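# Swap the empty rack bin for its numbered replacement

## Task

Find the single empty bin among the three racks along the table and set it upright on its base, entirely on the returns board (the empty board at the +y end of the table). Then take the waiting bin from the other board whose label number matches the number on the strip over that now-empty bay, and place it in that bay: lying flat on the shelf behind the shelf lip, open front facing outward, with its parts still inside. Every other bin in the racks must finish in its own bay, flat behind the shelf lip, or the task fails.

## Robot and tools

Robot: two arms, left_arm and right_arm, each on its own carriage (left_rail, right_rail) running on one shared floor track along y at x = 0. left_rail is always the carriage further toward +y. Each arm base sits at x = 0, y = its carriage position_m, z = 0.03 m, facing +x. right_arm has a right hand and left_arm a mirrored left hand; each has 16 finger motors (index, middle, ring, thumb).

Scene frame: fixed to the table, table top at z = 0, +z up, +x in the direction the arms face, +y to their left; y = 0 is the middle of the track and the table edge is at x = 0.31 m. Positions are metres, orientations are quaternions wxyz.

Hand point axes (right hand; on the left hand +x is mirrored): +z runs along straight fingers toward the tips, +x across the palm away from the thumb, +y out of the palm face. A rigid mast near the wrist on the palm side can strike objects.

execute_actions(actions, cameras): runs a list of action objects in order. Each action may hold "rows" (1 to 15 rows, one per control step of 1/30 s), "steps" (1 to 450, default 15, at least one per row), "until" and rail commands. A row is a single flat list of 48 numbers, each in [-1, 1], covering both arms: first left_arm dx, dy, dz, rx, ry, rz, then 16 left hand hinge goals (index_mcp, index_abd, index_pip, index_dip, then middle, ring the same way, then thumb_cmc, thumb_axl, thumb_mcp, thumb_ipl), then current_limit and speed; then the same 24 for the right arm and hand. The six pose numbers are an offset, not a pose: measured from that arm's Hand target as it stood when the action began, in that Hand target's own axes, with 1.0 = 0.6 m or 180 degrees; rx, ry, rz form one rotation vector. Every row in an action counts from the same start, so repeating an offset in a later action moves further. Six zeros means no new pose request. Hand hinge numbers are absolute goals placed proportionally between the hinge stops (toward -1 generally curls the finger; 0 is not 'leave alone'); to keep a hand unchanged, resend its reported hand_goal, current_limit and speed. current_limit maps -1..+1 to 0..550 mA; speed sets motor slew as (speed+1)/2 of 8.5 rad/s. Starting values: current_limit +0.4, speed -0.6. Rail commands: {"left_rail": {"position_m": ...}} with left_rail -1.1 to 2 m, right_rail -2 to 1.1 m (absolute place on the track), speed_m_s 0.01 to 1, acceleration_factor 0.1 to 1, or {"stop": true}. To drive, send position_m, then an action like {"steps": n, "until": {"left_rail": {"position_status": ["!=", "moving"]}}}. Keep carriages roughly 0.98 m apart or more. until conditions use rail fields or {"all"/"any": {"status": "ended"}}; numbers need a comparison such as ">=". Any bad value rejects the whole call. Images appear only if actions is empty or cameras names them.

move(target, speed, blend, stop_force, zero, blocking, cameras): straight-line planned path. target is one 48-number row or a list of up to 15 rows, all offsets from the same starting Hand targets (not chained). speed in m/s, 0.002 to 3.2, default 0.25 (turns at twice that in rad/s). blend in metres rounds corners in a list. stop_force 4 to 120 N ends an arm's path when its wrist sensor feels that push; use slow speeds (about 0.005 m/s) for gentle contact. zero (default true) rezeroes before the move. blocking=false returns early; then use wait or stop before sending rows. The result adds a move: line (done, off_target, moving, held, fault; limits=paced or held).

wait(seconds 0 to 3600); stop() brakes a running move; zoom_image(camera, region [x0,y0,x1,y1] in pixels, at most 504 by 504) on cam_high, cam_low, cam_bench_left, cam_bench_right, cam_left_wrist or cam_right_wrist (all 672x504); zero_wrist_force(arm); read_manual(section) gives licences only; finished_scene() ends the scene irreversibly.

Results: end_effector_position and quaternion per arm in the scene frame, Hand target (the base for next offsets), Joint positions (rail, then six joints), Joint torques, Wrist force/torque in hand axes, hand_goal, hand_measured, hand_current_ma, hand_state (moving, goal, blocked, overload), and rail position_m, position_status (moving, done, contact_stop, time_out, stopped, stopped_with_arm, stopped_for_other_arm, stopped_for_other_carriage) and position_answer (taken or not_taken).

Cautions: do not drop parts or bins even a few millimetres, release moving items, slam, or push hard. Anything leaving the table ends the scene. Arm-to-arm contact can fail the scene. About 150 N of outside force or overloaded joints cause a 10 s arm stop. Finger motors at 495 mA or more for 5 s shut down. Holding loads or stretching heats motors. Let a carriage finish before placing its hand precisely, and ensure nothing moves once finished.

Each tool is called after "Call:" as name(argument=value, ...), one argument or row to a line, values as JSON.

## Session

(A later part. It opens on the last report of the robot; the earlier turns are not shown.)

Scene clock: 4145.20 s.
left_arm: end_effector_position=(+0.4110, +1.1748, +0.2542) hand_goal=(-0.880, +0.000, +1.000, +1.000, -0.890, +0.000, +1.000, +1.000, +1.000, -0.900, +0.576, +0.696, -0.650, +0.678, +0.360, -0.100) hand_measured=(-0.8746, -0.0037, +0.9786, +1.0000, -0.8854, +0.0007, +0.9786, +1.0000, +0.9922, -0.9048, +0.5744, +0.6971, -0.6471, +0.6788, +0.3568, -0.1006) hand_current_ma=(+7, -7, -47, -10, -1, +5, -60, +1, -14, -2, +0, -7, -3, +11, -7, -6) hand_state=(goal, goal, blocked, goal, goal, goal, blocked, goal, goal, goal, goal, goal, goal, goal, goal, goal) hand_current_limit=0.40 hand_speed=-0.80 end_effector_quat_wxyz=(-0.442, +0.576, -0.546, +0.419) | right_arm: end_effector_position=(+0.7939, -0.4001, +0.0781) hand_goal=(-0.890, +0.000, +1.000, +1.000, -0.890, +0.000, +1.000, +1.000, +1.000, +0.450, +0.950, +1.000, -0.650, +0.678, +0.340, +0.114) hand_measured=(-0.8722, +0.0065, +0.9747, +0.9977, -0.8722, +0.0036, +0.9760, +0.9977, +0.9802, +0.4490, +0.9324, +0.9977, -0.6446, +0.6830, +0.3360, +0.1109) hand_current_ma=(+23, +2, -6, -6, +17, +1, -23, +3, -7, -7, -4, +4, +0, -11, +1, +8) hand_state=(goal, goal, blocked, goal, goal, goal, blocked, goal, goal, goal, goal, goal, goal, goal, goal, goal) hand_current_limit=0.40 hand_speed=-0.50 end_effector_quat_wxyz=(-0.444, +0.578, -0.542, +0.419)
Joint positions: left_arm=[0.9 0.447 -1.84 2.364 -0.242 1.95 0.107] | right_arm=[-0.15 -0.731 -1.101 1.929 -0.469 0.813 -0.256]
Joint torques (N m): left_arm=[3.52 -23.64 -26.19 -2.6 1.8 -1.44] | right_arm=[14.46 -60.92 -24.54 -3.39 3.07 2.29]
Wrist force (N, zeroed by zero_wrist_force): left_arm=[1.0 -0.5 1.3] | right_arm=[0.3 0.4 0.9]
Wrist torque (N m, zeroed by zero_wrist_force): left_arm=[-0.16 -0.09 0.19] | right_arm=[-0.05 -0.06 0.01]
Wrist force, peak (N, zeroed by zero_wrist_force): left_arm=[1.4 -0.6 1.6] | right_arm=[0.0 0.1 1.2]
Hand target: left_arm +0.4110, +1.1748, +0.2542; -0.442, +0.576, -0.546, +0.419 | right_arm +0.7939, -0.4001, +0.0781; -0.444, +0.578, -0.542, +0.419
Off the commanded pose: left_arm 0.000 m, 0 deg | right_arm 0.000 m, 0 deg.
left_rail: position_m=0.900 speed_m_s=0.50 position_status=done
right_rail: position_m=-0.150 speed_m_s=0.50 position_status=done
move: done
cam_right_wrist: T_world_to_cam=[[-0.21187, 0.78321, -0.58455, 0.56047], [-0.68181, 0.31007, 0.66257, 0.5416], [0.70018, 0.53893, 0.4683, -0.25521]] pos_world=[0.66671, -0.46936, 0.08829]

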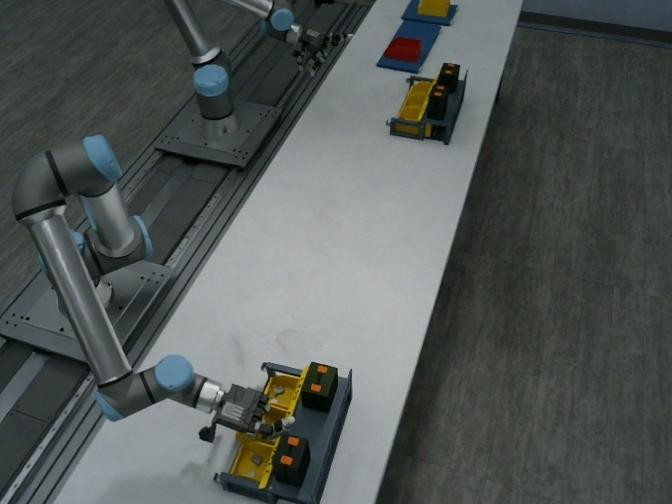

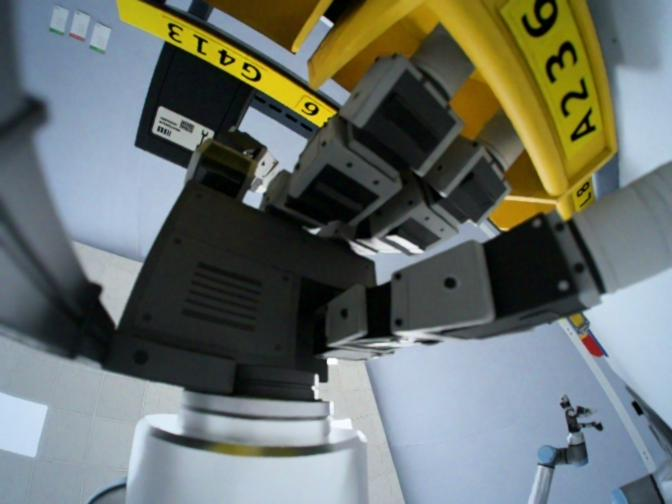

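Call:
move(
  target=[0,0,0,0,0,0,-0.88,0,1,1,-0.89,0,1,1,1,-0.9,0.576,0.696,-0.65,0.678,0.36,-0.1,0.4,-0.8,0,0.0043,-0.0161,0,0,0,-0.89,0,1,1,-0.89,0,1,1,1,0.45,0.95,1,-0.65,0.678,0.34,0.1135,0.4,-0.5],
  speed=0.01,
  stop_force=4,
)

Call:
execute_actions(
  actions=[
    {"rows":[[0,0,0,0,0,0,-0.88,0,1,1,-0.89,0,1,1,1,-0.9,0.576,0.696,-0.65,0.678,0.36,-0.1,0.4,-0.8,0,0,0,0,0,0,-0.89,0,1,1,-0.89,0,1,1,1,0.45,0.95,1,-0.65,0.678,0.34,-0.211,0.4,-0.5]],"steps":45},
  ],
  cameras=["cam_right_wrist"],
)

Scene clock: 4157.63 s.
left_arm: end_effector_position=(+0.4110, +1.1748, +0.2542) hand_goal=(-0.880, +0.000, +1.000, +1.000, -0.890, +0.000, +1.000, +1.000, +1.000, -0.900, +0.576, +0.696, -0.650, +0.678, +0.360, -0.100) hand_measured=(-0.8758, -0.0023, +0.9786, +1.0000, -0.8854, +0.0007, +0.9786, +1.0000, +0.9935, -0.9033, +0.5757, +0.6983, -0.6471, +0.6798, +0.3558, -0.1006) hand_current_ma=(+7, -10, -52, -10, +1, +7, -60, -3, -12, +12, -5, -4, -2, +12, +0, -12) hand_state=(goal, goal, blocked, goal, goal, goal, blocked, goal, goal, goal, goal, goal, goal, goal, goal, goal) hand_current_limit=0.40 hand_speed=-0.80 end_effector_quat_wxyz=(-0.442, +0.576, -0.546, +0.419) | right_arm: end_effector_position=(+0.7839, -0.4007, +0.0781) hand_goal=(-0.890, +0.000, +1.000, +1.000, -0.890, +0.000, +1.000, +1.000, +1.000, +0.450, +0.950, +1.000, -0.650, +0.678, +0.340, +0.114) hand_measured=(-0.8673, +0.0080, +0.9760, +1.0000, -0.8710, +0.0051, +0.9760, +1.0000, +0.9802, +0.4505, +0.9324, +0.9977, -0.6446, +0.6820, +0.3360, +0.1119) hand_current_ma=(+30, +18, -6, -8, +18, -3, -23, +5, -4, -11, -11, +10, +5, -9, -1, +7) hand_state=(blocked, goal, blocked, goal, goal, goal, blocked, goal, goal, goal, goal, goal, goal, goal, goal, goal) hand_current_limit=0.40 hand_speed=-0.50 end_effector_quat_wxyz=(-0.444, +0.578, -0.542, +0.419)
Joint positions: left_arm=[0.9 0.447 -1.84 2.364 -0.242 1.95 0.107] | right_arm=[-0.15 -0.743 -1.11 1.947 -0.473 0.802 -0.262]
Joint torques (N m): left_arm=[4.38 -22.92 -26.42 -2.6 1.77 -1.5] | right_arm=[-9.84 -81.16 -22.06 -2.85 -3.42 -1.46]
Wrist force (N, zeroed by zero_wrist_force): left_arm=[0.9 -0.4 1.4] | right_arm=[0.4 -1.0 1.8]
Wrist torque (N m, zeroed by zero_wrist_force): left_arm=[-0.16 -0.09 0.19] | right_arm=[-0.07 -0.08 0.20]
Wrist force, peak (N, zeroed by zero_wrist_force): left_arm=[1.3 -0.5 1.6] | right_arm=[0.2 -1.8 1.9]
Hand target: left_arm +0.4110, +1.1748, +0.2542; -0.442, +0.576, -0.546, +0.419 | right_arm +0.7839, -0.4007, +0.0781; -0.444, +0.578, -0.542, +0.419
Off the commanded pose: left_arm 0.000 m, 0 deg | right_arm 0.000 m, 0 deg.
left_rail: position_m=0.900 speed_m_s=0.50 position_status=done
right_rail: position_m=-0.150 speed_m_s=0.50 position_status=done
move: done

Scene clock: 4159.33 s.
left_arm: end_effector_position=(+0.4110, +1.1748, +0.2542) hand_goal=(-0.880, +0.000, +1.000, +1.000, -0.890, +0.000, +1.000, +1.000, +1.000, -0.900, +0.576, +0.696, -0.650, +0.678, +0.360, -0.100) hand_measured=(-0.8758, -0.0023, +0.9773, +1.0000, -0.8866, +0.0007, +0.9786, +0.9990, +0.9935, -0.9048, +0.5757, +0.6971, -0.6471, +0.6788, +0.3558, -0.1015) hand_current_ma=(+9, -9, -50, -7, -17, +12, -62, -8, -26, +0, -11, +2, -8, +12, -4, -6) hand_state=(goal, goal, blocked, goal, goal, goal, blocked, goal, goal, goal, goal, goal, goal, goal, goal, goal) hand_current_limit=0.40 hand_speed=-0.80 end_effector_quat_wxyz=(-0.442, +0.576, -0.546, +0.419) | right_arm: end_effector_position=(+0.7839, -0.4007, +0.0781) hand_goal=(-0.890, +0.000, +1.000, +1.000, -0.890, +0.000, +1.000, +1.000, +1.000, +0.450, +0.950, +1.000, -0.650, +0.678, +0.340, -0.210) hand_measured=(-0.8661, +0.0065, +0.9760, +1.0000, -0.8710, +0.0051, +0.9760, +1.0000, +0.9802, +0.4490, +0.9324, +0.9990, -0.6446, +0.6820, +0.3370, -0.2092) hand_current_ma=(+17, +8, -9, -5, +19, -5, -20, +2, -6, -4, -9, +4, +1, -10, +5, +8) hand_state=(blocked, goal, blocked, goal, goal, goal, blocked, goal, goal, goal, goal, goal, goal, goal, goal, goal) hand_current_limit=0.40 hand_speed=-0.50 end_effector_quat_wxyz=(-0.444, +0.578, -0.542, +0.419)
Joint positions: left_arm=[0.9 0.447 -1.84 2.364 -0.242 1.95 0.107] | right_arm=[-0.15 -0.743 -1.11 1.947 -0.473 0.802 -0.262]
Joint torques (N m): left_arm=[3.56 -22.96 -25.9 -2.49 1.87 -1.43] | right_arm=[-9.81 -79.43 -22.23 -2.7 -3.65 -1.71]
Wrist force (N, zeroed by zero_wrist_force): left_arm=[0.9 -0.4 1.5] | right_arm=[0.1 -1.6 1.7]
Wrist torque (N m, zeroed by zero_wrist_force): left_arm=[-0.15 -0.07 0.18] | right_arm=[-0.12 -0.03 0.15]
Wrist force, peak (N, zeroed by zero_wrist_force): left_arm=[1.4 -0.8 1.5] | right_arm=[0.4 -2.1 1.6]
Hand target: left_arm +0.4110, +1.1748, +0.2542; -0.442, +0.576, -0.546, +0.419 | right_arm +0.7839, -0.4007, +0.0781; -0.444, +0.578, -0.542, +0.419
Off the commanded pose: left_arm 0.000 m, 0 deg | right_arm 0.000 m, 0 deg.
left_rail: position_m=0.900 speed_m_s=0.50 position_status=done
right_rail: position_m=-0.150 speed_m_s=0.50 position_status=done
cam_right_wrist: T_world_to_cam=[[-0.21187, 0.78321, -0.58455, 0.55883], [-0.68181, 0.31007, 0.66257, 0.53497], [0.70018, 0.53893, 0.4683, -0.24788]] pos_world=[0.65671, -0.46996, 0.08829]

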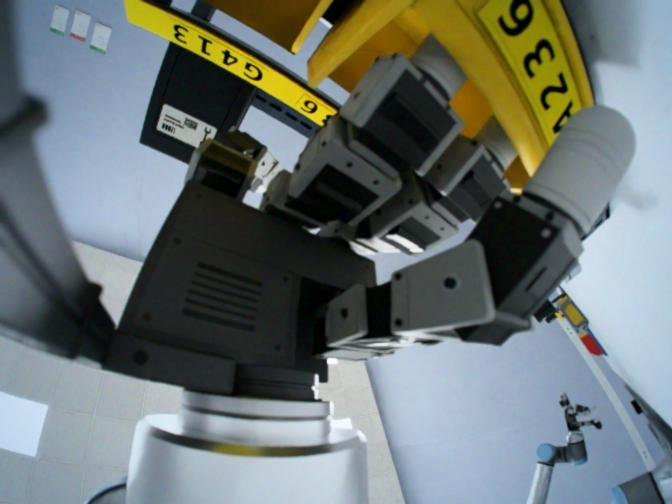

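Call:
execute_actions(
  actions=[
    {"rows":[[0,0,0,0,0,0,-0.88,0,1,1,-0.89,0,1,1,1,-0.9,0.576,0.696,-0.65,0.678,0.36,-0.1,0.4,-0.8,0,0,0,0,0,0,-0.95,0,1,1,-0.95,0,1,1,1,0.45,0.94,1,-0.65,0.678,0.06,-0.211,0.4,-0.8]],"steps":75},
    {"rows":[[0,0,0,0,0,0,-0.88,0,1,1,-0.89,0,1,1,1,-0.9,0.576,0.696,-0.65,0.678,0.36,-0.1,0.4,-0.8,0,0,0,0,0,0,-1,0,1,1,-1,0,1,1,1,0.45,0.94,1,-0.65,0.678,-0.08,-0.32,0.7,-0.8]],"steps":45},
  ],
  cameras=["cam_right_wrist"],
)

Scene clock: 4172.27 s.
left_arm: end_effector_position=(+0.4110, +1.1748, +0.2542) hand_goal=(-0.880, +0.000, +1.000, +1.000, -0.890, +0.000, +1.000, +1.000, +1.000, -0.900, +0.576, +0.696, -0.650, +0.678, +0.360, -0.100) hand_measured=(-0.8746, -0.0037, +0.9786, +1.0000, -0.8854, +0.0007, +0.9773, +1.0000, +0.9935, -0.9033, +0.5757, +0.6971, -0.6459, +0.6788, +0.3558, -0.1015) hand_current_ma=(+7, -10, -55, -1, +4, +9, -67, -3, -21, +1, -5, -7, -8, +10, -6, -12) hand_state=(goal, goal, blocked, goal, goal, goal, blocked, goal, goal, goal, goal, goal, goal, goal, goal, goal) hand_current_limit=0.40 hand_speed=-0.80 end_effector_quat_wxyz=(-0.442, +0.576, -0.546, +0.419) | right_arm: end_effector_position=(+0.7839, -0.4007, +0.0781) hand_goal=(-1.000, +0.000, +1.000, +1.000, -1.000, +0.000, +1.000, +1.000, +1.000, +0.450, +0.940, +1.000, -0.650, +0.678, -0.080, -0.320) hand_measured=(-0.8975, +0.0065, +0.9773, +1.0000, -0.8999, +0.0051, +0.9773, +1.0000, +0.9802, +0.4490, +0.9324, +0.9977, -0.6446, +0.6830, +0.2163, -0.1873) hand_current_ma=(+137, +11, -5, -5, +138, -13, -20, +4, -2, -13, +8, +5, +2, -3, +470, +278) hand_state=(blocked, goal, blocked, goal, blocked, goal, blocked, goal, goal, goal, goal, goal, goal, goal, blocked, blocked) hand_current_limit=0.70 hand_speed=-0.80 end_effector_quat_wxyz=(-0.444, +0.578, -0.542, +0.419)
Joint positions: left_arm=[0.9 0.447 -1.84 2.364 -0.242 1.95 0.107] | right_arm=[-0.15 -0.743 -1.11 1.947 -0.473 0.802 -0.262]
Joint torques (N m): left_arm=[3.62 -24.09 -26.38 -2.72 1.95 -1.24] | right_arm=[-3.3 -79.79 -33.24 -2.46 -3.34 -1.52]
Wrist force (N, zeroed by zero_wrist_force): left_arm=[1.0 -0.5 1.5] | right_arm=[0.1 0.3 0.0]
Wrist torque (N m, zeroed by zero_wrist_force): left_arm=[-0.16 -0.09 0.20] | right_arm=[-0.06 -0.04 0.15]
Wrist force, peak (N, zeroed by zero_wrist_force): left_arm=[1.2 -0.6 1.7] | right_arm=[0.2 -1.9 1.9]
Hand target: left_arm +0.4110, +1.1748, +0.2542; -0.442, +0.576, -0.546, +0.419 | right_arm +0.7839, -0.4007, +0.0781; -0.444, +0.578, -0.542, +0.419
Off the commanded pose: left_arm 0.000 m, 0 deg | right_arm 0.000 m, 0 deg.
left_rail: position_m=0.900 speed_m_s=0.50 position_status=done
right_rail: position_m=-0.150 speed_m_s=0.50 position_status=done
cam_right_wrist: T_world_to_cam=[[-0.21187, 0.78321, -0.58455, 0.55883], [-0.68181, 0.31007, 0.66257, 0.53497], [0.70018, 0.53893, 0.4683, -0.24788]] pos_world=[0.65671, -0.46996, 0.08829]

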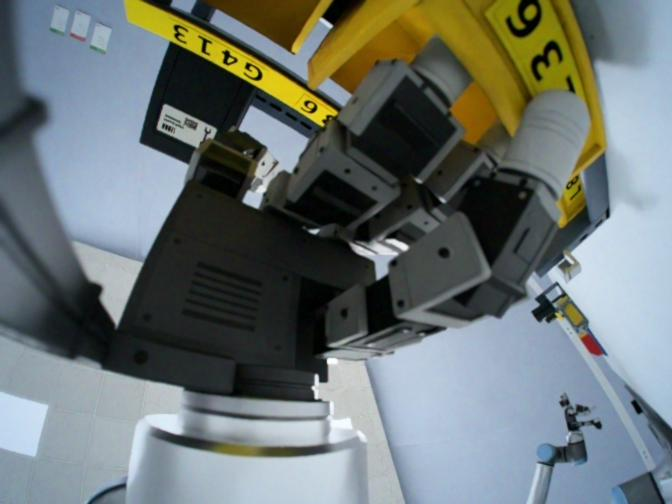

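Call:
move(
  target=[
    [0,0,0,0,0,0,-0.88,0,1,1,-0.89,0,1,1,1,-0.9,0.576,0.696,-0.65,0.678,0.36,-0.1,0.4,-0.8,0,-0.00966,-0.00259,0,0,0,-1,0,1,1,-1,0,1,1,1,0.45,0.94,1,-0.65,0.678,-0.08,-0.32,0.7,-0.8],
    [0,0,0,0,0,0,-0.88,0,1,1,-0.89,0,1,1,1,-0.9,0.576,0.696,-0.65,0.678,0.36,-0.1,0.4,-0.8,-0.003,-0.0253,0.0557,0,0.0172,0.0046,-1,0,1,1,-1,0,1,1,1,0.45,0.94,1,-0.65,0.678,-0.08,-0.32,0.7,-0.8],
  ],
  speed=0.02,
  stop_force=7,
  cameras=["cam_right_wrist","cam_high"],
)

Call:
zoom_image(
  camera="cam_right_wrist",
  region=[500, 0, 660, 240],
)

Call:
zoom_image(
  camera="cam_high",
  region=[205, 350, 345, 480],
)

Scene clock: 4198.40 s.
left_arm: end_effector_position=(+0.4110, +1.1748, +0.2542) hand_goal=(-0.880, +0.000, +1.000, +1.000, -0.890, +0.000, +1.000, +1.000, +1.000, -0.900, +0.576, +0.696, -0.650, +0.678, +0.360, -0.100) hand_measured=(-0.8758, -0.0037, +0.9786, +1.0000, -0.8866, +0.0007, +0.9786, +1.0000, +0.9935, -0.9048, +0.5757, +0.6971, -0.6484, +0.6798, +0.3568, -0.1006) hand_current_ma=(+2, -15, -47, +5, -1, +7, -68, -7, -14, +4, -5, +1, -4, +8, +0, -17) hand_state=(goal, goal, blocked, goal, goal, goal, blocked, goal, goal, goal, goal, goal, goal, goal, goal, goal) hand_current_limit=0.40 hand_speed=-0.80 end_effector_quat_wxyz=(-0.442, +0.576, -0.546, +0.419) | right_arm: end_effector_position=(+0.8199, -0.3967, +0.0842) hand_goal=(-1.000, +0.000, +1.000, +1.000, -1.000, +0.000, +1.000, +1.000, +1.000, +0.450, +0.940, +1.000, -0.650, +0.678, -0.080, -0.320) hand_measured=(-0.8963, +0.0065, +0.9786, +1.0000, -0.8987, +0.0036, +0.9786, +1.0000, +0.9802, +0.4490, +0.9324, +0.9990, -0.6446, +0.6820, +0.2153, -0.1892) hand_current_ma=(+133, +3, +3, -5, +133, -8, -12, +11, -7, -12, +3, +4, +1, -4, +471, +274) hand_state=(blocked, goal, blocked, goal, blocked, goal, blocked, goal, goal, goal, goal, goal, goal, goal, blocked, blocked) hand_current_limit=0.70 hand_speed=-0.80 end_effector_quat_wxyz=(-0.432, +0.562, -0.558, +0.431)
Joint positions: left_arm=[0.9 0.447 -1.84 2.364 -0.242 1.95 0.107] | right_arm=[-0.15 -0.687 -1.095 1.901 -0.476 0.906 -0.211]
Joint torques (N m): left_arm=[3.78 -23.56 -26.92 -2.56 1.82 -1.37] | right_arm=[14.53 -62.22 -40.46 -3.95 3.12 2.34]
Wrist force (N, zeroed by zero_wrist_force): left_arm=[1.0 -0.5 1.5] | right_arm=[0.0 1.6 0.4]
Wrist torque (N m, zeroed by zero_wrist_force): left_arm=[-0.17 -0.10 0.19] | right_arm=[0.00 0.00 -0.02]
Wrist force, peak (N, zeroed by zero_wrist_force): left_arm=[1.2 -0.5 1.9] | right_arm=[0.1 1.3 1.8]
Hand target: left_arm +0.4110, +1.1748, +0.2542; -0.442, +0.576, -0.546, +0.419 | right_arm +0.8199, -0.3967, +0.0842; -0.432, +0.562, -0.558, +0.431
Off the commanded pose: left_arm 0.000 m, 0 deg | right_arm 0.000 m, 0 deg.
left_rail: position_m=0.900 speed_m_s=0.50 position_status=done
right_rail: position_m=-0.150 speed_m_s=0.50 position_status=done
move: done
cam_right_wrist: T_world_to_cam=[[-0.16766, 0.79388, -0.58451, 0.53492], [-0.66347, 0.34767, 0.66252, 0.55412], [0.72918, 0.49888, 0.46842, -0.31777]] pos_world=[0.68904, -0.45879, 0.09439]
Images, in order (width x height): cam_high 672x504, cam_right_wrist 672x504.

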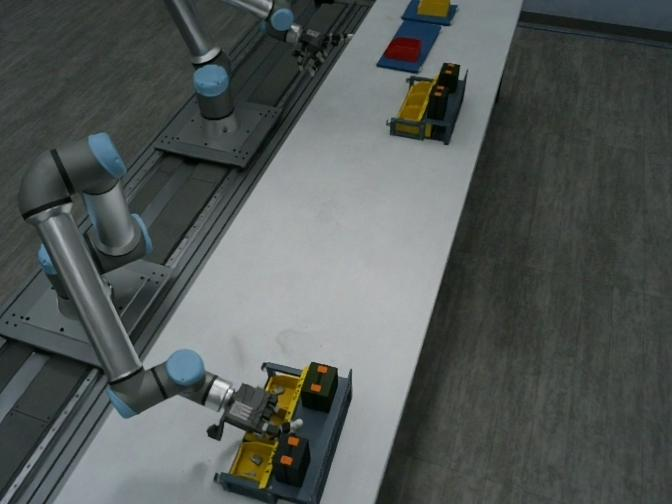

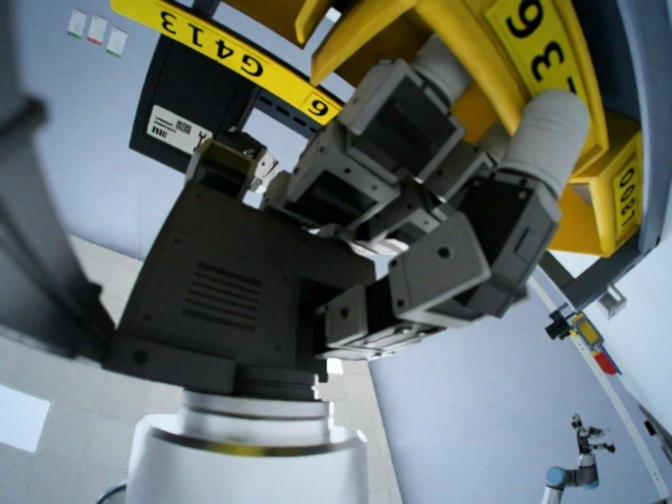

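Scaled by 2.100 from the camera's image (finer frame: 960x720).

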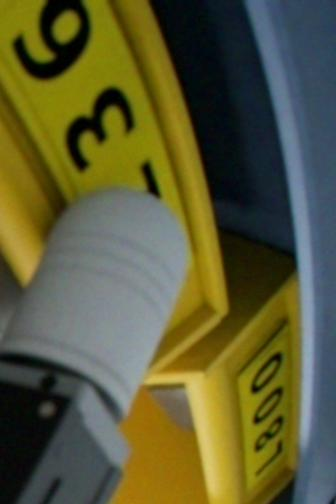

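Scaled by 3.600.

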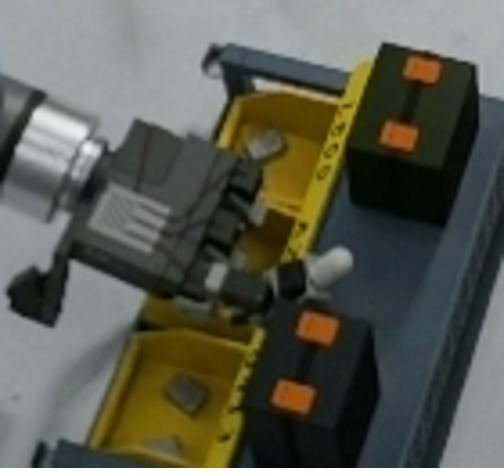

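Call:
move(
  target=[0,0,0,0,0,0,-0.88,0,1,1,-0.89,0,1,1,1,-0.9,0.576,0.696,-0.65,0.678,0.36,-0.1,0.4,-0.8,0,0.0322,0.00863,0,0,0,-1,0,1,1,-1,0,1,1,1,0.45,0.94,1,-0.65,0.678,-0.08,-0.32,0.7,-0.8],
  speed=0.015,
  stop_force=5,
  cameras=["cam_right_wrist","cam_high"],
)

Call:
zoom_image(
  camera="cam_right_wrist",
  region=[500, 0, 660, 240],
)

Call:
zoom_image(
  camera="cam_high",
  region=[205, 350, 345, 480],
)

Scene clock: 4213.73 s.
left_arm: end_effector_position=(+0.4110, +1.1748, +0.2542) hand_goal=(-0.880, +0.000, +1.000, +1.000, -0.890, +0.000, +1.000, +1.000, +1.000, -0.900, +0.576, +0.696, -0.650, +0.678, +0.360, -0.100) hand_measured=(-0.8746, -0.0037, +0.9786, +1.0000, -0.8854, +0.0021, +0.9786, +0.9990, +0.9935, -0.9033, +0.5770, +0.6983, -0.6459, +0.6788, +0.3558, -0.1015) hand_current_ma=(+8, -1, -57, +2, +1, +11, -62, -5, -21, -3, -8, -2, -5, +0, +0, -5) hand_state=(goal, goal, blocked, goal, goal, goal, blocked, goal, goal, goal, goal, goal, goal, goal, goal, goal) hand_current_limit=0.40 hand_speed=-0.80 end_effector_quat_wxyz=(-0.442, +0.576, -0.546, +0.419) | right_arm: end_effector_position=(+0.8200, -0.3967, +0.0642) hand_goal=(-1.000, +0.000, +1.000, +1.000, -1.000, +0.000, +1.000, +1.000, +1.000, +0.450, +0.940, +1.000, -0.650, +0.678, -0.080, -0.320) hand_measured=(-0.8975, +0.0065, +0.9786, +1.0000, -0.9023, +0.0051, +0.9786, +1.0000, +0.9802, +0.4490, +0.9324, +0.9990, -0.6433, +0.6830, +0.2163, -0.1882) hand_current_ma=(+136, +4, -6, -13, +130, +1, -13, +12, -7, -11, +1, +8, -2, -13, +467, +266) hand_state=(blocked, goal, blocked, goal, blocked, goal, blocked, goal, goal, goal, goal, goal, goal, goal, blocked, blocked) hand_current_limit=0.70 hand_speed=-0.80 end_effector_quat_wxyz=(-0.432, +0.562, -0.558, +0.431)
Joint positions: left_arm=[0.9 0.447 -1.84 2.364 -0.242 1.95 0.107] | right_arm=[-0.15 -0.687 -1.069 1.908 -0.508 0.906 -0.211]
Joint torques (N m): left_arm=[3.99 -22.99 -26.16 -2.6 1.78 -1.47] | right_arm=[12.51 -63 -24.25 -3.62 3.06 -0.66]
Wrist force (N, zeroed by zero_wrist_force): left_arm=[1.3 -0.6 1.4] | right_arm=[0.1 1.5 0.2]
Wrist torque (N m, zeroed by zero_wrist_force): left_arm=[-0.17 -0.13 0.22] | right_arm=[0.05 -0.01 0.00]
Wrist force, peak (N, zeroed by zero_wrist_force): left_arm=[1.1 -0.7 1.8] | right_arm=[0.5 2.0 0.2]
Hand target: left_arm +0.4110, +1.1748, +0.2542; -0.442, +0.576, -0.546, +0.419 | right_arm +0.8200, -0.3967, +0.0642; -0.432, +0.562, -0.558, +0.431
Off the commanded pose: left_arm 0.000 m, 0 deg | right_arm 0.000 m, 0 deg.
left_rail: position_m=0.900 speed_m_s=0.50 position_status=done
right_rail: position_m=-0.150 speed_m_s=0.50 position_status=done
move: done
cam_right_wrist: T_world_to_cam=[[-0.16766, 0.79388, -0.58451, 0.52324], [-0.66347, 0.34767, 0.66252, 0.56744], [0.72918, 0.49888, 0.46842, -0.30847]] pos_world=[0.68914, -0.45879, 0.07439]
Images, in order (width x height): cam_high 672x504, cam_right_wrist 672x504.

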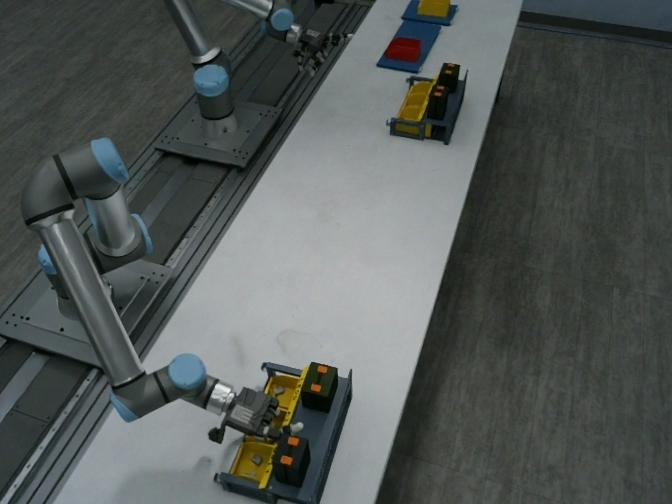

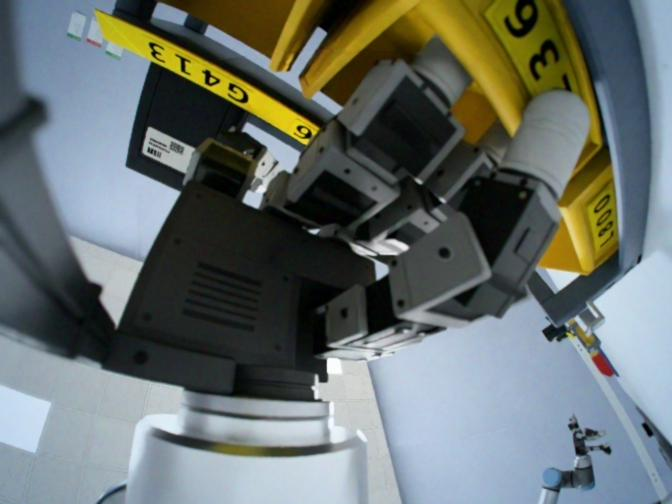

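Scaled by 2.100 from the camera's image (finer frame: 960x720).

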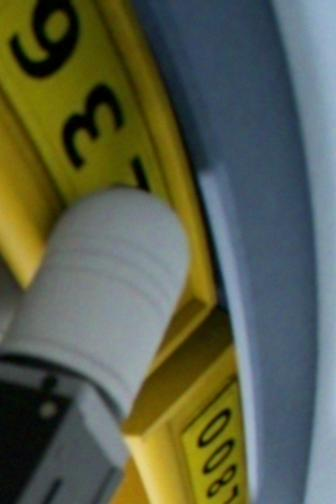

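Scaled by 3.600.

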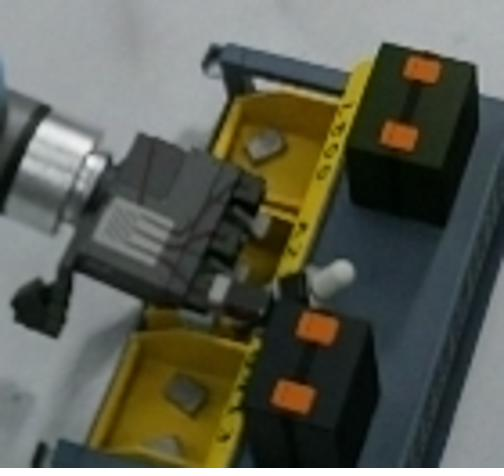

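Call:
move(
  target=[0,0,0,0,0,0,-0.88,0,1,1,-0.89,0,1,1,1,-0.9,0.576,0.696,-0.65,0.678,0.36,-0.1,0.4,-0.8,0,0.0258,0.0069,0,0,0,-1,0,1,1,-1,0,1,1,1,0.45,0.94,1,-0.65,0.678,-0.08,-0.32,0.7,-0.8],
  speed=0.01,
  stop_force=5,
  cameras=["cam_right_wrist"],
)

Call:
zoom_image(
  camera="cam_right_wrist",
  region=[500, 0, 660, 240],
)

Scene clock: 4223.07 s.
left_arm: end_effector_position=(+0.4110, +1.1748, +0.2542) hand_goal=(-0.880, +0.000, +1.000, +1.000, -0.890, +0.000, +1.000, +1.000, +1.000, -0.900, +0.576, +0.696, -0.650, +0.678, +0.360, -0.100) hand_measured=(-0.8758, -0.0023, +0.9773, +1.0000, -0.8854, +0.0007, +0.9786, +1.0000, +0.9935, -0.9033, +0.5757, +0.6971, -0.6484, +0.6798, +0.3568, -0.1006) hand_current_ma=(-8, -8, -57, +0, +2, +6, -59, -8, -22, +3, -4, -7, +0, +10, +4, -8) hand_state=(goal, goal, blocked, goal, goal, goal, blocked, goal, goal, goal, goal, goal, goal, goal, goal, goal) hand_current_limit=0.40 hand_speed=-0.80 end_effector_quat_wxyz=(-0.442, +0.576, -0.546, +0.419) | right_arm: end_effector_position=(+0.8200, -0.3967, +0.0610) hand_goal=(-1.000, +0.000, +1.000, +1.000, -1.000, +0.000, +1.000, +1.000, +1.000, +0.450, +0.940, +1.000, -0.650, +0.678, -0.080, -0.320) hand_measured=(-0.9011, +0.0065, +0.9812, +1.0000, -0.9023, +0.0051, +0.9773, +1.0000, +0.9802, +0.4490, +0.9324, +0.9977, -0.6433, +0.6820, +0.2173, -0.1892) hand_current_ma=(+135, +4, -7, -8, +131, -9, -17, +7, -6, -14, +5, +9, -2, -10, +467, +278) hand_state=(blocked, goal, goal, goal, blocked, goal, blocked, goal, goal, goal, goal, goal, goal, goal, blocked, blocked) hand_current_limit=0.70 hand_speed=-0.80 end_effector_quat_wxyz=(-0.432, +0.562, -0.558, +0.431)
Joint positions: left_arm=[0.9 0.447 -1.84 2.364 -0.242 1.95 0.107] | right_arm=[-0.15 -0.687 -1.065 1.909 -0.513 0.906 -0.211]
Joint torques (N m): left_arm=[4.42 -23.71 -26.22 -2.48 1.73 -1.42] | right_arm=[7.71 -82.52 -32.33 3.93 2.99 -0.05]
Wrist force (N, zeroed by zero_wrist_force): left_arm=[0.9 -0.6 1.4] | right_arm=[0.3 -2.5 0.5]
Wrist torque (N m, zeroed by zero_wrist_force): left_arm=[-0.17 -0.08 0.18] | right_arm=[-0.12 -0.03 0.04]
Wrist force, peak (N, zeroed by zero_wrist_force): left_arm=[1.6 -0.5 1.7] | right_arm=[-0.9 -10.5 -1.3]
Hand target: left_arm +0.4110, +1.1748, +0.2542; -0.442, +0.576, -0.546, +0.419 | right_arm +0.8200, -0.3967, +0.0610; -0.432, +0.562, -0.558, +0.431 (not the last commanded pose)
Off the commanded pose: left_arm 0.000 m, 0 deg | right_arm 0.013 m, 0 deg.
left_rail: position_m=0.900 speed_m_s=0.50 position_status=done
right_rail: position_m=-0.150 speed_m_s=0.50 position_status=done
move: contact (right_arm)
cam_right_wrist: T_world_to_cam=[[-0.16767, 0.79388, -0.58449, 0.52138], [-0.66347, 0.34766, 0.66253, 0.56955], [0.72918, 0.49888, 0.46842, -0.30697]] pos_world=[0.68914, -0.45879, 0.07119]

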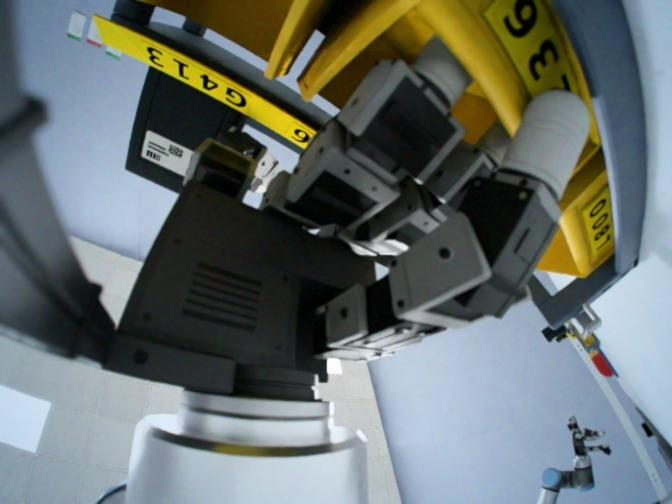

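Scaled by 2.100 from the camera's image (finer frame: 960x720).

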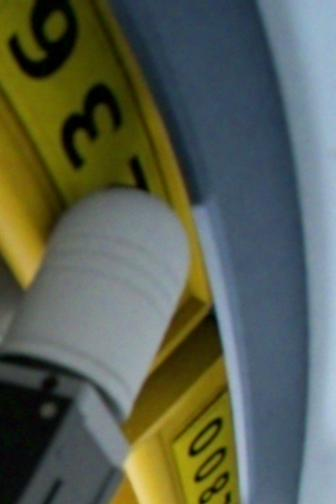

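Call:
move(
  target=[
    [0,0,0,0,0,0,-0.88,0,1,1,-0.89,0,1,1,1,-0.9,0.576,0.696,-0.65,0.678,0.36,-0.1,0.4,-0.8,0,-0.00966,-0.00259,0,0,0,-1,0,1,1,-1,0,1,1,1,0.45,0.94,1,-0.65,0.678,-0.08,-0.32,0.7,-0.8],
    [0,0,0,0,0,0,-0.88,0,1,1,-0.89,0,1,1,1,-0.9,0.576,0.696,-0.65,0.678,0.36,-0.1,0.4,-0.8,0,-0.0118,0.00546,0,0,0,-1,0,1,1,-1,0,1,1,1,0.45,0.94,1,-0.65,0.678,-0.08,-0.32,0.7,-0.8],
  ],
  speed=0.015,
)

Call:
move(
  target=[0,0,0,0,0,0,-0.88,0,1,1,-0.89,0,1,1,1,-0.9,0.576,0.696,-0.65,0.678,0.36,-0.1,0.4,-0.8,0,0.0306,0.0082,0,0,0,-1,0,1,1,-1,0,1,1,1,0.45,0.94,1,-0.65,0.678,-0.08,-0.32,0.7,-0.8],
  speed=0.008,
  stop_force=5,
  cameras=["cam_right_wrist"],
)

Call:
zoom_image(
  camera="cam_right_wrist",
  region=[500, 0, 660, 240],
)

Scene clock: 4253.77 s.
left_arm: end_effector_position=(+0.4110, +1.1748, +0.2542) hand_goal=(-0.880, +0.000, +1.000, +1.000, -0.890, +0.000, +1.000, +1.000, +1.000, -0.900, +0.576, +0.696, -0.650, +0.678, +0.360, -0.100) hand_measured=(-0.8758, -0.0023, +0.9786, +0.9990, -0.8866, +0.0021, +0.9786, +1.0000, +0.9922, -0.9033, +0.5757, +0.6983, -0.6471, +0.6798, +0.3568, -0.1006) hand_current_ma=(+6, -9, -50, -3, +2, +9, -66, -8, -20, +2, -3, -3, +3, +9, -3, -2) hand_state=(goal, goal, blocked, goal, goal, goal, blocked, goal, goal, goal, goal, goal, goal, goal, goal, goal) hand_current_limit=0.40 hand_speed=-0.80 end_effector_quat_wxyz=(-0.442, +0.576, -0.546, +0.419) | right_arm: end_effector_position=(+0.8249, -0.3967, +0.0670) hand_goal=(-1.000, +0.000, +1.000, +1.000, -1.000, +0.000, +1.000, +1.000, +1.000, +0.450, +0.940, +1.000, -0.650, +0.678, -0.080, -0.320) hand_measured=(-0.9083, +0.0036, +0.9773, +1.0000, -0.9083, +0.0007, +0.9786, +1.0000, +0.9802, +0.4505, +0.9324, +0.9977, -0.6534, +0.6788, +0.2232, -0.1882) hand_current_ma=(+119, +10, -10, -11, +117, -8, -23, +1, -8, -11, +3, +5, -3, -10, +470, +272) hand_state=(blocked, goal, blocked, goal, blocked, goal, blocked, goal, goal, goal, goal, goal, goal, goal, blocked, blocked) hand_current_limit=0.70 hand_speed=-0.80 end_effector_quat_wxyz=(-0.432, +0.562, -0.558, +0.431)
Joint positions: left_arm=[0.9 0.447 -1.84 2.364 -0.242 1.95 0.107] | right_arm=[-0.15 -0.683 -1.068 1.898 -0.501 0.911 -0.209]
Joint torques (N m): left_arm=[3.81 -23.36 -26.78 -2.45 1.9 -1.47] | right_arm=[18.74 -64.76 -41.78 2.31 2.77 2.58]
Wrist force (N, zeroed by zero_wrist_force): left_arm=[0.9 -0.6 1.4] | right_arm=[2.0 2.5 -5.7]
Wrist torque (N m, zeroed by zero_wrist_force): left_arm=[-0.17 -0.08 0.19] | right_arm=[-0.15 -0.14 -0.04]
Wrist force, peak (N, zeroed by zero_wrist_force): left_arm=[1.1 -0.2 1.9] | right_arm=[1.6 2.9 -5.8]
Hand target: left_arm +0.4110, +1.1748, +0.2542; -0.442, +0.576, -0.546, +0.419 | right_arm +0.8249, -0.3967, +0.0670; -0.432, +0.562, -0.558, +0.431
Off the commanded pose: left_arm 0.000 m, 0 deg | right_arm 0.000 m, 0 deg.
left_rail: position_m=0.900 speed_m_s=0.50 position_status=done
right_rail: position_m=-0.150 speed_m_s=0.50 position_status=done
move: done

Scene clock: 4255.90 s.
left_arm: end_effector_position=(+0.4110, +1.1748, +0.2542) hand_goal=(-0.880, +0.000, +1.000, +1.000, -0.890, +0.000, +1.000, +1.000, +1.000, -0.900, +0.576, +0.696, -0.650, +0.678, +0.360, -0.100) hand_measured=(-0.8758, -0.0037, +0.9786, +1.0000, -0.8854, +0.0007, +0.9786, +0.9990, +0.9935, -0.9048, +0.5757, +0.6971, -0.6484, +0.6788, +0.3568, -0.1006) hand_current_ma=(+7, -4, -57, -5, -1, +2, -53, -5, -20, +6, -5, +0, -2, +1, -9, -10) hand_state=(goal, goal, blocked, goal, goal, goal, blocked, goal, goal, goal, goal, goal, goal, goal, goal, goal) hand_current_limit=0.40 hand_speed=-0.80 end_effector_quat_wxyz=(-0.442, +0.576, -0.546, +0.419) | right_arm: end_effector_position=(+0.8250, -0.3967, +0.0605) hand_goal=(-1.000, +0.000, +1.000, +1.000, -1.000, +0.000, +1.000, +1.000, +1.000, +0.450, +0.940, +1.000, -0.650, +0.678, -0.080, -0.320) hand_measured=(-0.9132, +0.0051, +0.9786, +1.0000, -0.9120, +0.0021, +0.9773, +0.9990, +0.9802, +0.4490, +0.9324, +0.9990, -0.6547, +0.6788, +0.2252, -0.1882) hand_current_ma=(+111, +8, -8, -12, +106, -2, -16, +6, -1, -8, -6, +11, -7, -14, +473, +275) hand_state=(blocked, goal, blocked, goal, blocked, goal, blocked, goal, goal, goal, goal, goal, goal, goal, blocked, blocked) hand_current_limit=0.70 hand_speed=-0.80 end_effector_quat_wxyz=(-0.432, +0.562, -0.558, +0.431)
Joint positions: left_arm=[0.9 0.447 -1.84 2.364 -0.242 1.95 0.107] | right_arm=[-0.15 -0.682 -1.059 1.9 -0.511 0.911 -0.209]
Joint torques (N m): left_arm=[3.64 -23.27 -26.59 -2.65 1.8 -1.3] | right_arm=[10.48 -84.59 -35.62 2.95 2.73 1.95]
Wrist force (N, zeroed by zero_wrist_force): left_arm=[1.1 -0.5 1.2] | right_arm=[1.1 0.9 -3.2]
Wrist torque (N m, zeroed by zero_wrist_force): left_arm=[-0.15 -0.12 0.21] | right_arm=[-0.13 -0.06 -0.08]
Wrist force, peak (N, zeroed by zero_wrist_force): left_arm=[1.2 -0.6 1.7] | right_arm=[0.7 -5.8 -4.5]
Hand target: left_arm +0.4110, +1.1748, +0.2542; -0.442, +0.576, -0.546, +0.419 | right_arm +0.8250, -0.3967, +0.0605; -0.432, +0.562, -0.558, +0.431 (not the last commanded pose)
Off the commanded pose: left_arm 0.000 m, 0 deg | right_arm 0.012 m, 0 deg.
left_rail: position_m=0.900 speed_m_s=0.50 position_status=done
right_rail: position_m=-0.150 speed_m_s=0.50 position_status=done
move: contact (right_arm)
cam_right_wrist: T_world_to_cam=[[-0.16769, 0.79386, -0.58452, 0.52189], [-0.66359, 0.34759, 0.66244, 0.5734], [0.72906, 0.49897, 0.46851, -0.3103]] pos_world=[0.69424, -0.45879, 0.07059]

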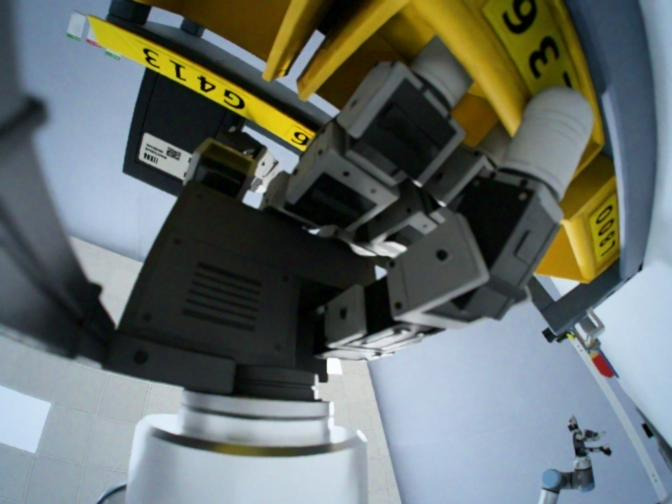

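Scaled by 2.100 from the camera's image (finer frame: 960x720).

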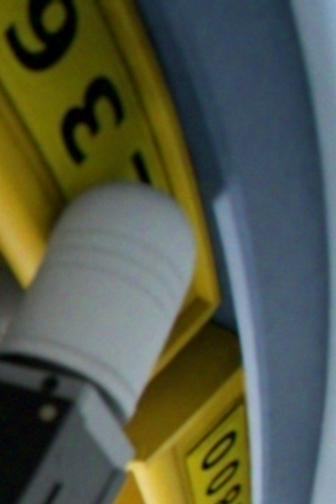

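Call:
move(
  target=[0,0,0,0,0,0,-0.88,0,1,1,-0.89,0,1,1,1,-0.9,0.576,0.696,-0.65,0.678,0.36,-0.1,0.4,-0.8,0,0.00173,-0.00644,0,0,0,-1,0,1,1,-1,0,1,1,1,0.45,0.94,1,-0.65,0.678,-0.08,-0.32,0.7,-0.8],
  speed=0.008,
  cameras=["cam_right_wrist","cam_high"],
)

Call:
zoom_image(
  camera="cam_right_wrist",
  region=[540, 60, 660, 220],
)

Call:
zoom_image(
  camera="cam_high",
  region=[205, 350, 345, 480],
)

Scene clock: 4308.77 s.
left_arm: end_effector_position=(+0.4110, +1.1748, +0.2542) hand_goal=(-0.880, +0.000, +1.000, +1.000, -0.890, +0.000, +1.000, +1.000, +1.000, -0.900, +0.576, +0.696, -0.650, +0.678, +0.360, -0.100) hand_measured=(-0.8758, -0.0037, +0.9786, +1.0000, -0.8854, +0.0021, +0.9786, +1.0000, +0.9922, -0.9033, +0.5757, +0.6971, -0.6471, +0.6798, +0.3568, -0.1006) hand_current_ma=(+2, -10, -44, +1, -2, +13, -63, -6, -21, +6, +3, +0, -9, +4, -3, -17) hand_state=(goal, goal, blocked, goal, goal, goal, blocked, goal, goal, goal, goal, goal, goal, goal, goal, goal) hand_current_limit=0.40 hand_speed=-0.80 end_effector_quat_wxyz=(-0.442, +0.576, -0.546, +0.419) | right_arm: end_effector_position=(+0.8211, -0.3967, +0.0605) hand_goal=(-1.000, +0.000, +1.000, +1.000, -1.000, +0.000, +1.000, +1.000, +1.000, +0.450, +0.940, +1.000, -0.650, +0.678, -0.080, -0.320) hand_measured=(-0.9120, +0.0065, +0.9799, +1.0000, -0.9108, +0.0036, +0.9799, +1.0000, +0.9814, +0.4490, +0.9311, +0.9990, -0.6534, +0.6788, +0.2242, -0.1882) hand_current_ma=(+120, +10, -7, -8, +108, -2, -17, +5, -3, -11, -1, +11, +0, -17, +467, +274) hand_state=(blocked, goal, blocked, goal, blocked, goal, blocked, goal, goal, goal, goal, goal, goal, goal, blocked, blocked) hand_current_limit=0.70 hand_speed=-0.80 end_effector_quat_wxyz=(-0.432, +0.562, -0.558, +0.431)
Joint positions: left_arm=[0.9 0.447 -1.84 2.364 -0.242 1.95 0.107] | right_arm=[-0.15 -0.686 -1.063 1.907 -0.514 0.907 -0.211]
Joint torques (N m): left_arm=[3.39 -22.98 -26.38 -2.41 1.83 -1.3] | right_arm=[-11.65 -84 -21.37 -3.22 -3.36 -1.72]
Wrist force (N, zeroed by zero_wrist_force): left_arm=[1.0 -0.4 1.2] | right_arm=[0.0 -1.8 1.3]
Wrist torque (N m, zeroed by zero_wrist_force): left_arm=[-0.13 -0.09 0.19] | right_arm=[-0.07 0.00 0.14]
Wrist force, peak (N, zeroed by zero_wrist_force): left_arm=[1.0 -0.3 1.8] | right_arm=[1.6 2.5 -2.9]
Hand target: left_arm +0.4110, +1.1748, +0.2542; -0.442, +0.576, -0.546, +0.419 | right_arm +0.8210, -0.3967, +0.0605; -0.432, +0.562, -0.558, +0.431
Off the commanded pose: left_arm 0.000 m, 0 deg | right_arm 0.000 m, 0 deg.
left_rail: position_m=0.900 speed_m_s=0.50 position_status=done
right_rail: position_m=-0.150 speed_m_s=0.50 position_status=done
move: done
cam_right_wrist: T_world_to_cam=[[-0.16769, 0.79386, -0.58452, 0.52124], [-0.66359, 0.34759, 0.66244, 0.57081], [0.72906, 0.49897, 0.46851, -0.30745]] pos_world=[0.69034, -0.45879, 0.07059]
Images, in order (width x height): cam_high 672x504, cam_right_wrist 672x504.

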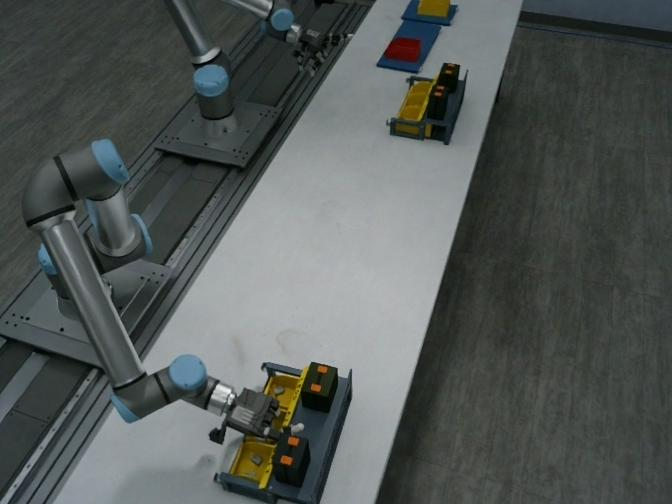

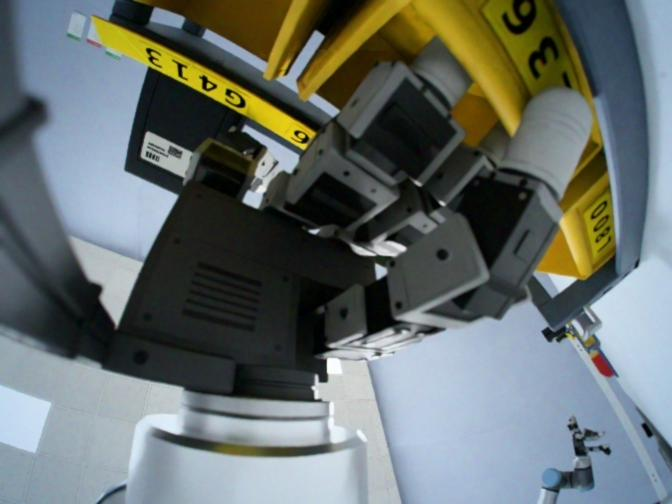

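Scaled by 3.150 from the camera's image (finer frame: 960x720).

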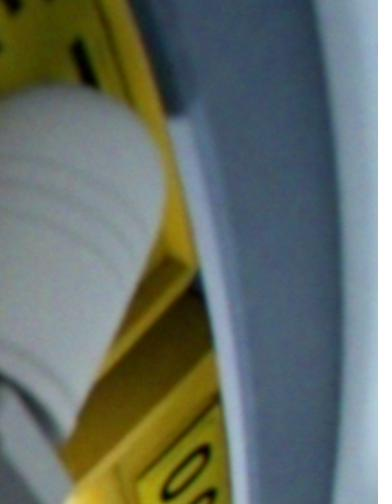

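Scaled by 3.600.

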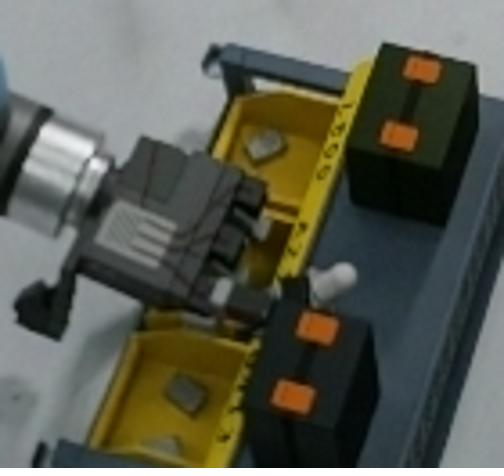

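Call:
execute_actions(
  actions=[
    {"rows":[[0,0,0,0,0,0,-0.88,0,1,1,-0.89,0,1,1,1,-0.9,0.576,0.696,-0.65,0.678,0.36,-0.1,0.4,-0.8,0,0,0,0,0,0,-0.91,0,1,1,-0.91,0,1,1,1,0.45,0.94,1,-0.65,0.678,0.24,-0.23,0.4,-0.9]],"steps":50},
    {"rows":[[0,0,0,0,0,0,-0.88,0,1,1,-0.89,0,1,1,1,-0.9,0.576,0.696,-0.65,0.678,0.36,-0.1,0.4,-0.8,0,0,0,0,0,0,-0.9,0,1,1,-0.9,0,1,1,1,0.45,0.94,1,-0.65,0.678,0.45,-0.4,0.4,-0.88]],"steps":50},
  ],
  cameras=["cam_right_wrist"],
)

Call:
zoom_image(
  camera="cam_right_wrist",
  region=[480, 0, 660, 220],
)

Scene clock: 4337.53 s.
left_arm: end_effector_position=(+0.4110, +1.1748, +0.2542) hand_goal=(-0.880, +0.000, +1.000, +1.000, -0.890, +0.000, +1.000, +1.000, +1.000, -0.900, +0.576, +0.696, -0.650, +0.678, +0.360, -0.100) hand_measured=(-0.8746, -0.0037, +0.9773, +1.0000, -0.8866, +0.0007, +0.9786, +1.0000, +0.9922, -0.9048, +0.5744, +0.6971, -0.6459, +0.6798, +0.3558, -0.1006) hand_current_ma=(-3, -7, -49, -11, -5, +6, -63, -8, -20, +2, -6, -14, -9, +12, +0, -7) hand_state=(goal, goal, blocked, goal, goal, goal, blocked, goal, goal, goal, goal, goal, goal, goal, goal, goal) hand_current_limit=0.40 hand_speed=-0.80 end_effector_quat_wxyz=(-0.442, +0.576, -0.546, +0.419) | right_arm: end_effector_position=(+0.8210, -0.3968, +0.0605) hand_goal=(-0.900, +0.000, +1.000, +1.000, -0.900, +0.000, +1.000, +1.000, +1.000, +0.450, +0.940, +1.000, -0.650, +0.678, +0.450, -0.400) hand_measured=(-0.9083, +0.0065, +0.9760, +1.0000, -0.9083, +0.0036, +0.9760, +1.0000, +0.9802, +0.4490, +0.9324, +0.9977, -0.6496, +0.6788, +0.4410, -0.3950) hand_current_ma=(+8, +4, -3, -13, +5, -5, -20, +6, -3, -1, +6, +1, -2, -12, +0, +5) hand_state=(goal, goal, blocked, goal, goal, goal, blocked, goal, goal, goal, goal, goal, goal, goal, goal, goal) hand_current_limit=0.40 hand_speed=-0.88 end_effector_quat_wxyz=(-0.432, +0.562, -0.558, +0.431)
Joint positions: left_arm=[0.9 0.447 -1.84 2.364 -0.242 1.95 0.107] | right_arm=[-0.15 -0.686 -1.063 1.907 -0.514 0.907 -0.211]
Joint torques (N m): left_arm=[4.41 -23.49 -26.73 -2.45 1.86 -1.31] | right_arm=[-5.01 -63.49 -25.95 0.78 -1.86 -1.2]
Wrist force (N, zeroed by zero_wrist_force): left_arm=[0.8 -0.6 1.1] | right_arm=[-0.1 -5.7 0.4]
Wrist torque (N m, zeroed by zero_wrist_force): left_arm=[-0.15 -0.07 0.18] | right_arm=[-0.22 0.00 0.19]
Wrist force, peak (N, zeroed by zero_wrist_force): left_arm=[1.1 -0.4 1.8] | right_arm=[-0.2 -5.8 0.8]
Hand target: left_arm +0.4110, +1.1748, +0.2542; -0.442, +0.576, -0.546, +0.419 | right_arm +0.8210, -0.3967, +0.0605; -0.432, +0.562, -0.558, +0.431
Off the commanded pose: left_arm 0.000 m, 0 deg | right_arm 0.000 m, 0 deg.
left_rail: position_m=0.900 speed_m_s=0.50 position_status=done
right_rail: position_m=-0.150 speed_m_s=0.50 position_status=done
cam_right_wrist: T_world_to_cam=[[-0.16765, 0.79384, -0.58456, 0.52119], [-0.6636, 0.34764, 0.66241, 0.57077], [0.72906, 0.49897, 0.46851, -0.30738]] pos_world=[0.69024, -0.45879, 0.07059]

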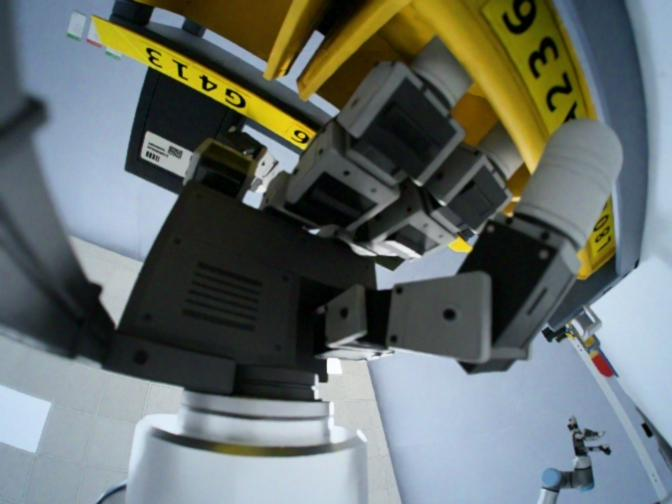

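Scaled by 2.291 from the camera's image (finer frame: 960x720).

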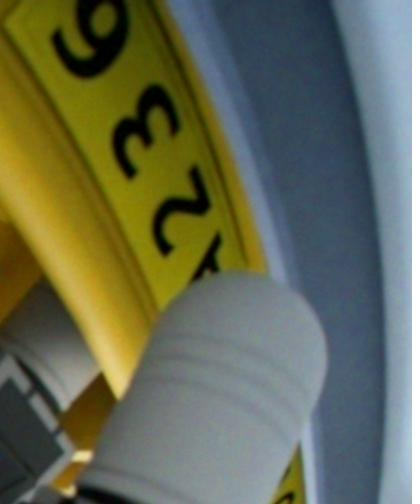

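Call:
move(
  target=[
    [0,0,0,0,0,0,-0.88,0,1,1,-0.89,0,1,1,1,-0.9,0.576,0.696,-0.65,0.678,0.36,-0.1,0.4,-0.8,0,-0.00322,-0.00086,0,0,0,-0.9,0,1,1,-0.9,0,1,1,1,0.45,0.94,1,-0.65,0.678,0.45,-0.4,0.4,-0.88],
    [0,0,0,0,0,0,-0.88,0,1,1,-0.89,0,1,1,1,-0.9,0.576,0.696,-0.65,0.678,0.36,-0.1,0.4,-0.8,0,-0.00666,0.0084,0,0,0,-0.9,0,1,1,-0.9,0,1,1,1,0.45,0.94,1,-0.65,0.678,0.45,-0.4,0.4,-0.88],
  ],
  speed=0.015,
  cameras=["cam_right_wrist"],
)

Call:
zoom_image(
  camera="cam_right_wrist",
  region=[480, 0, 660, 220],
)

Scene clock: 4365.67 s.
left_arm: end_effector_position=(+0.4110, +1.1748, +0.2542) hand_goal=(-0.880, +0.000, +1.000, +1.000, -0.890, +0.000, +1.000, +1.000, +1.000, -0.900, +0.576, +0.696, -0.650, +0.678, +0.360, -0.100) hand_measured=(-0.8746, -0.0037, +0.9786, +1.0000, -0.8866, +0.0007, +0.9786, +1.0000, +0.9935, -0.9048, +0.5744, +0.6971, -0.6471, +0.6798, +0.3558, -0.1015) hand_current_ma=(+0, -4, -48, -2, -6, +8, -63, -6, -22, +9, -3, -3, -6, +10, -2, -8) hand_state=(goal, goal, blocked, goal, goal, goal, blocked, goal, goal, goal, goal, goal, goal, goal, goal, goal) hand_current_limit=0.40 hand_speed=-0.80 end_effector_quat_wxyz=(-0.442, +0.576, -0.546, +0.419) | right_arm: end_effector_position=(+0.8268, -0.3967, +0.0630) hand_goal=(-0.900, +0.000, +1.000, +1.000, -0.900, +0.000, +1.000, +1.000, +1.000, +0.450, +0.940, +1.000, -0.650, +0.678, +0.450, -0.400) hand_measured=(-0.8975, +0.0051, +0.9760, +0.9977, -0.8951, +0.0036, +0.9760, +0.9977, +0.9802, +0.4490, +0.9324, +0.9977, -0.6496, +0.6788, +0.4410, -0.3950) hand_current_ma=(+16, +12, -7, -7, +11, -3, -23, +13, -1, -8, +2, +8, -3, -11, -13, +16) hand_state=(goal, goal, blocked, goal, goal, goal, blocked, goal, goal, goal, goal, goal, goal, goal, goal, goal) hand_current_limit=0.40 hand_speed=-0.88 end_effector_quat_wxyz=(-0.432, +0.562, -0.558, +0.431)
Joint positions: left_arm=[0.9 0.447 -1.84 2.364 -0.242 1.95 0.107] | right_arm=[-0.15 -0.681 -1.061 1.895 -0.506 0.913 -0.208]
Joint torques (N m): left_arm=[4.61 -22.62 -26.4 -2.52 1.88 -1.4] | right_arm=[13.51 -61.28 -37.68 3.64 3.29 2.36]
Wrist force (N, zeroed by zero_wrist_force): left_arm=[0.9 -0.2 1.1] | right_arm=[0.0 0.3 0.2]
Wrist torque (N m, zeroed by zero_wrist_force): left_arm=[-0.10 -0.08 0.17] | right_arm=[-0.02 0.01 -0.01]
Wrist force, peak (N, zeroed by zero_wrist_force): left_arm=[1.4 -0.4 1.6] | right_arm=[0.0 -5.7 1.1]
Hand target: left_arm +0.4110, +1.1748, +0.2542; -0.442, +0.576, -0.546, +0.419 | right_arm +0.8269, -0.3967, +0.0630; -0.432, +0.562, -0.558, +0.431
Off the commanded pose: left_arm 0.000 m, 0 deg | right_arm 0.000 m, 0 deg.
left_rail: position_m=0.900 speed_m_s=0.50 position_status=done
right_rail: position_m=-0.150 speed_m_s=0.50 position_status=done
move: done
cam_right_wrist: T_world_to_cam=[[-0.16769, 0.79386, -0.58452, 0.52369], [-0.66359, 0.34759, 0.66244, 0.5728], [0.72906, 0.49897, 0.46851, -0.31275]] pos_world=[0.69594, -0.45879, 0.07319]

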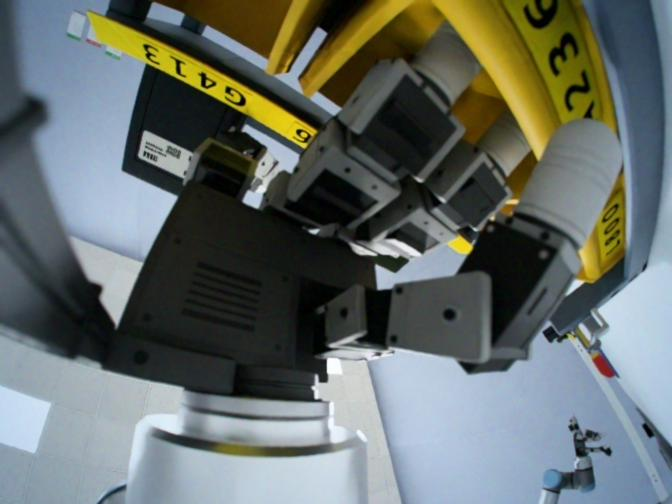

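Scaled by 2.291 from the camera's image (finer frame: 960x720).

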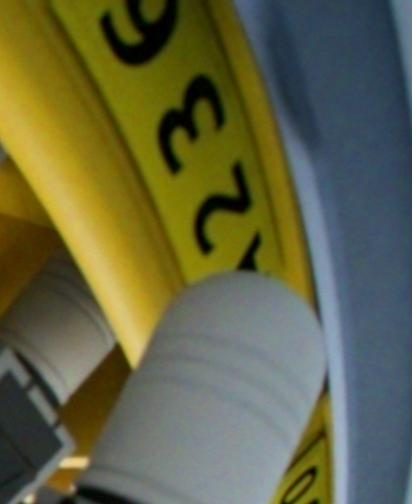

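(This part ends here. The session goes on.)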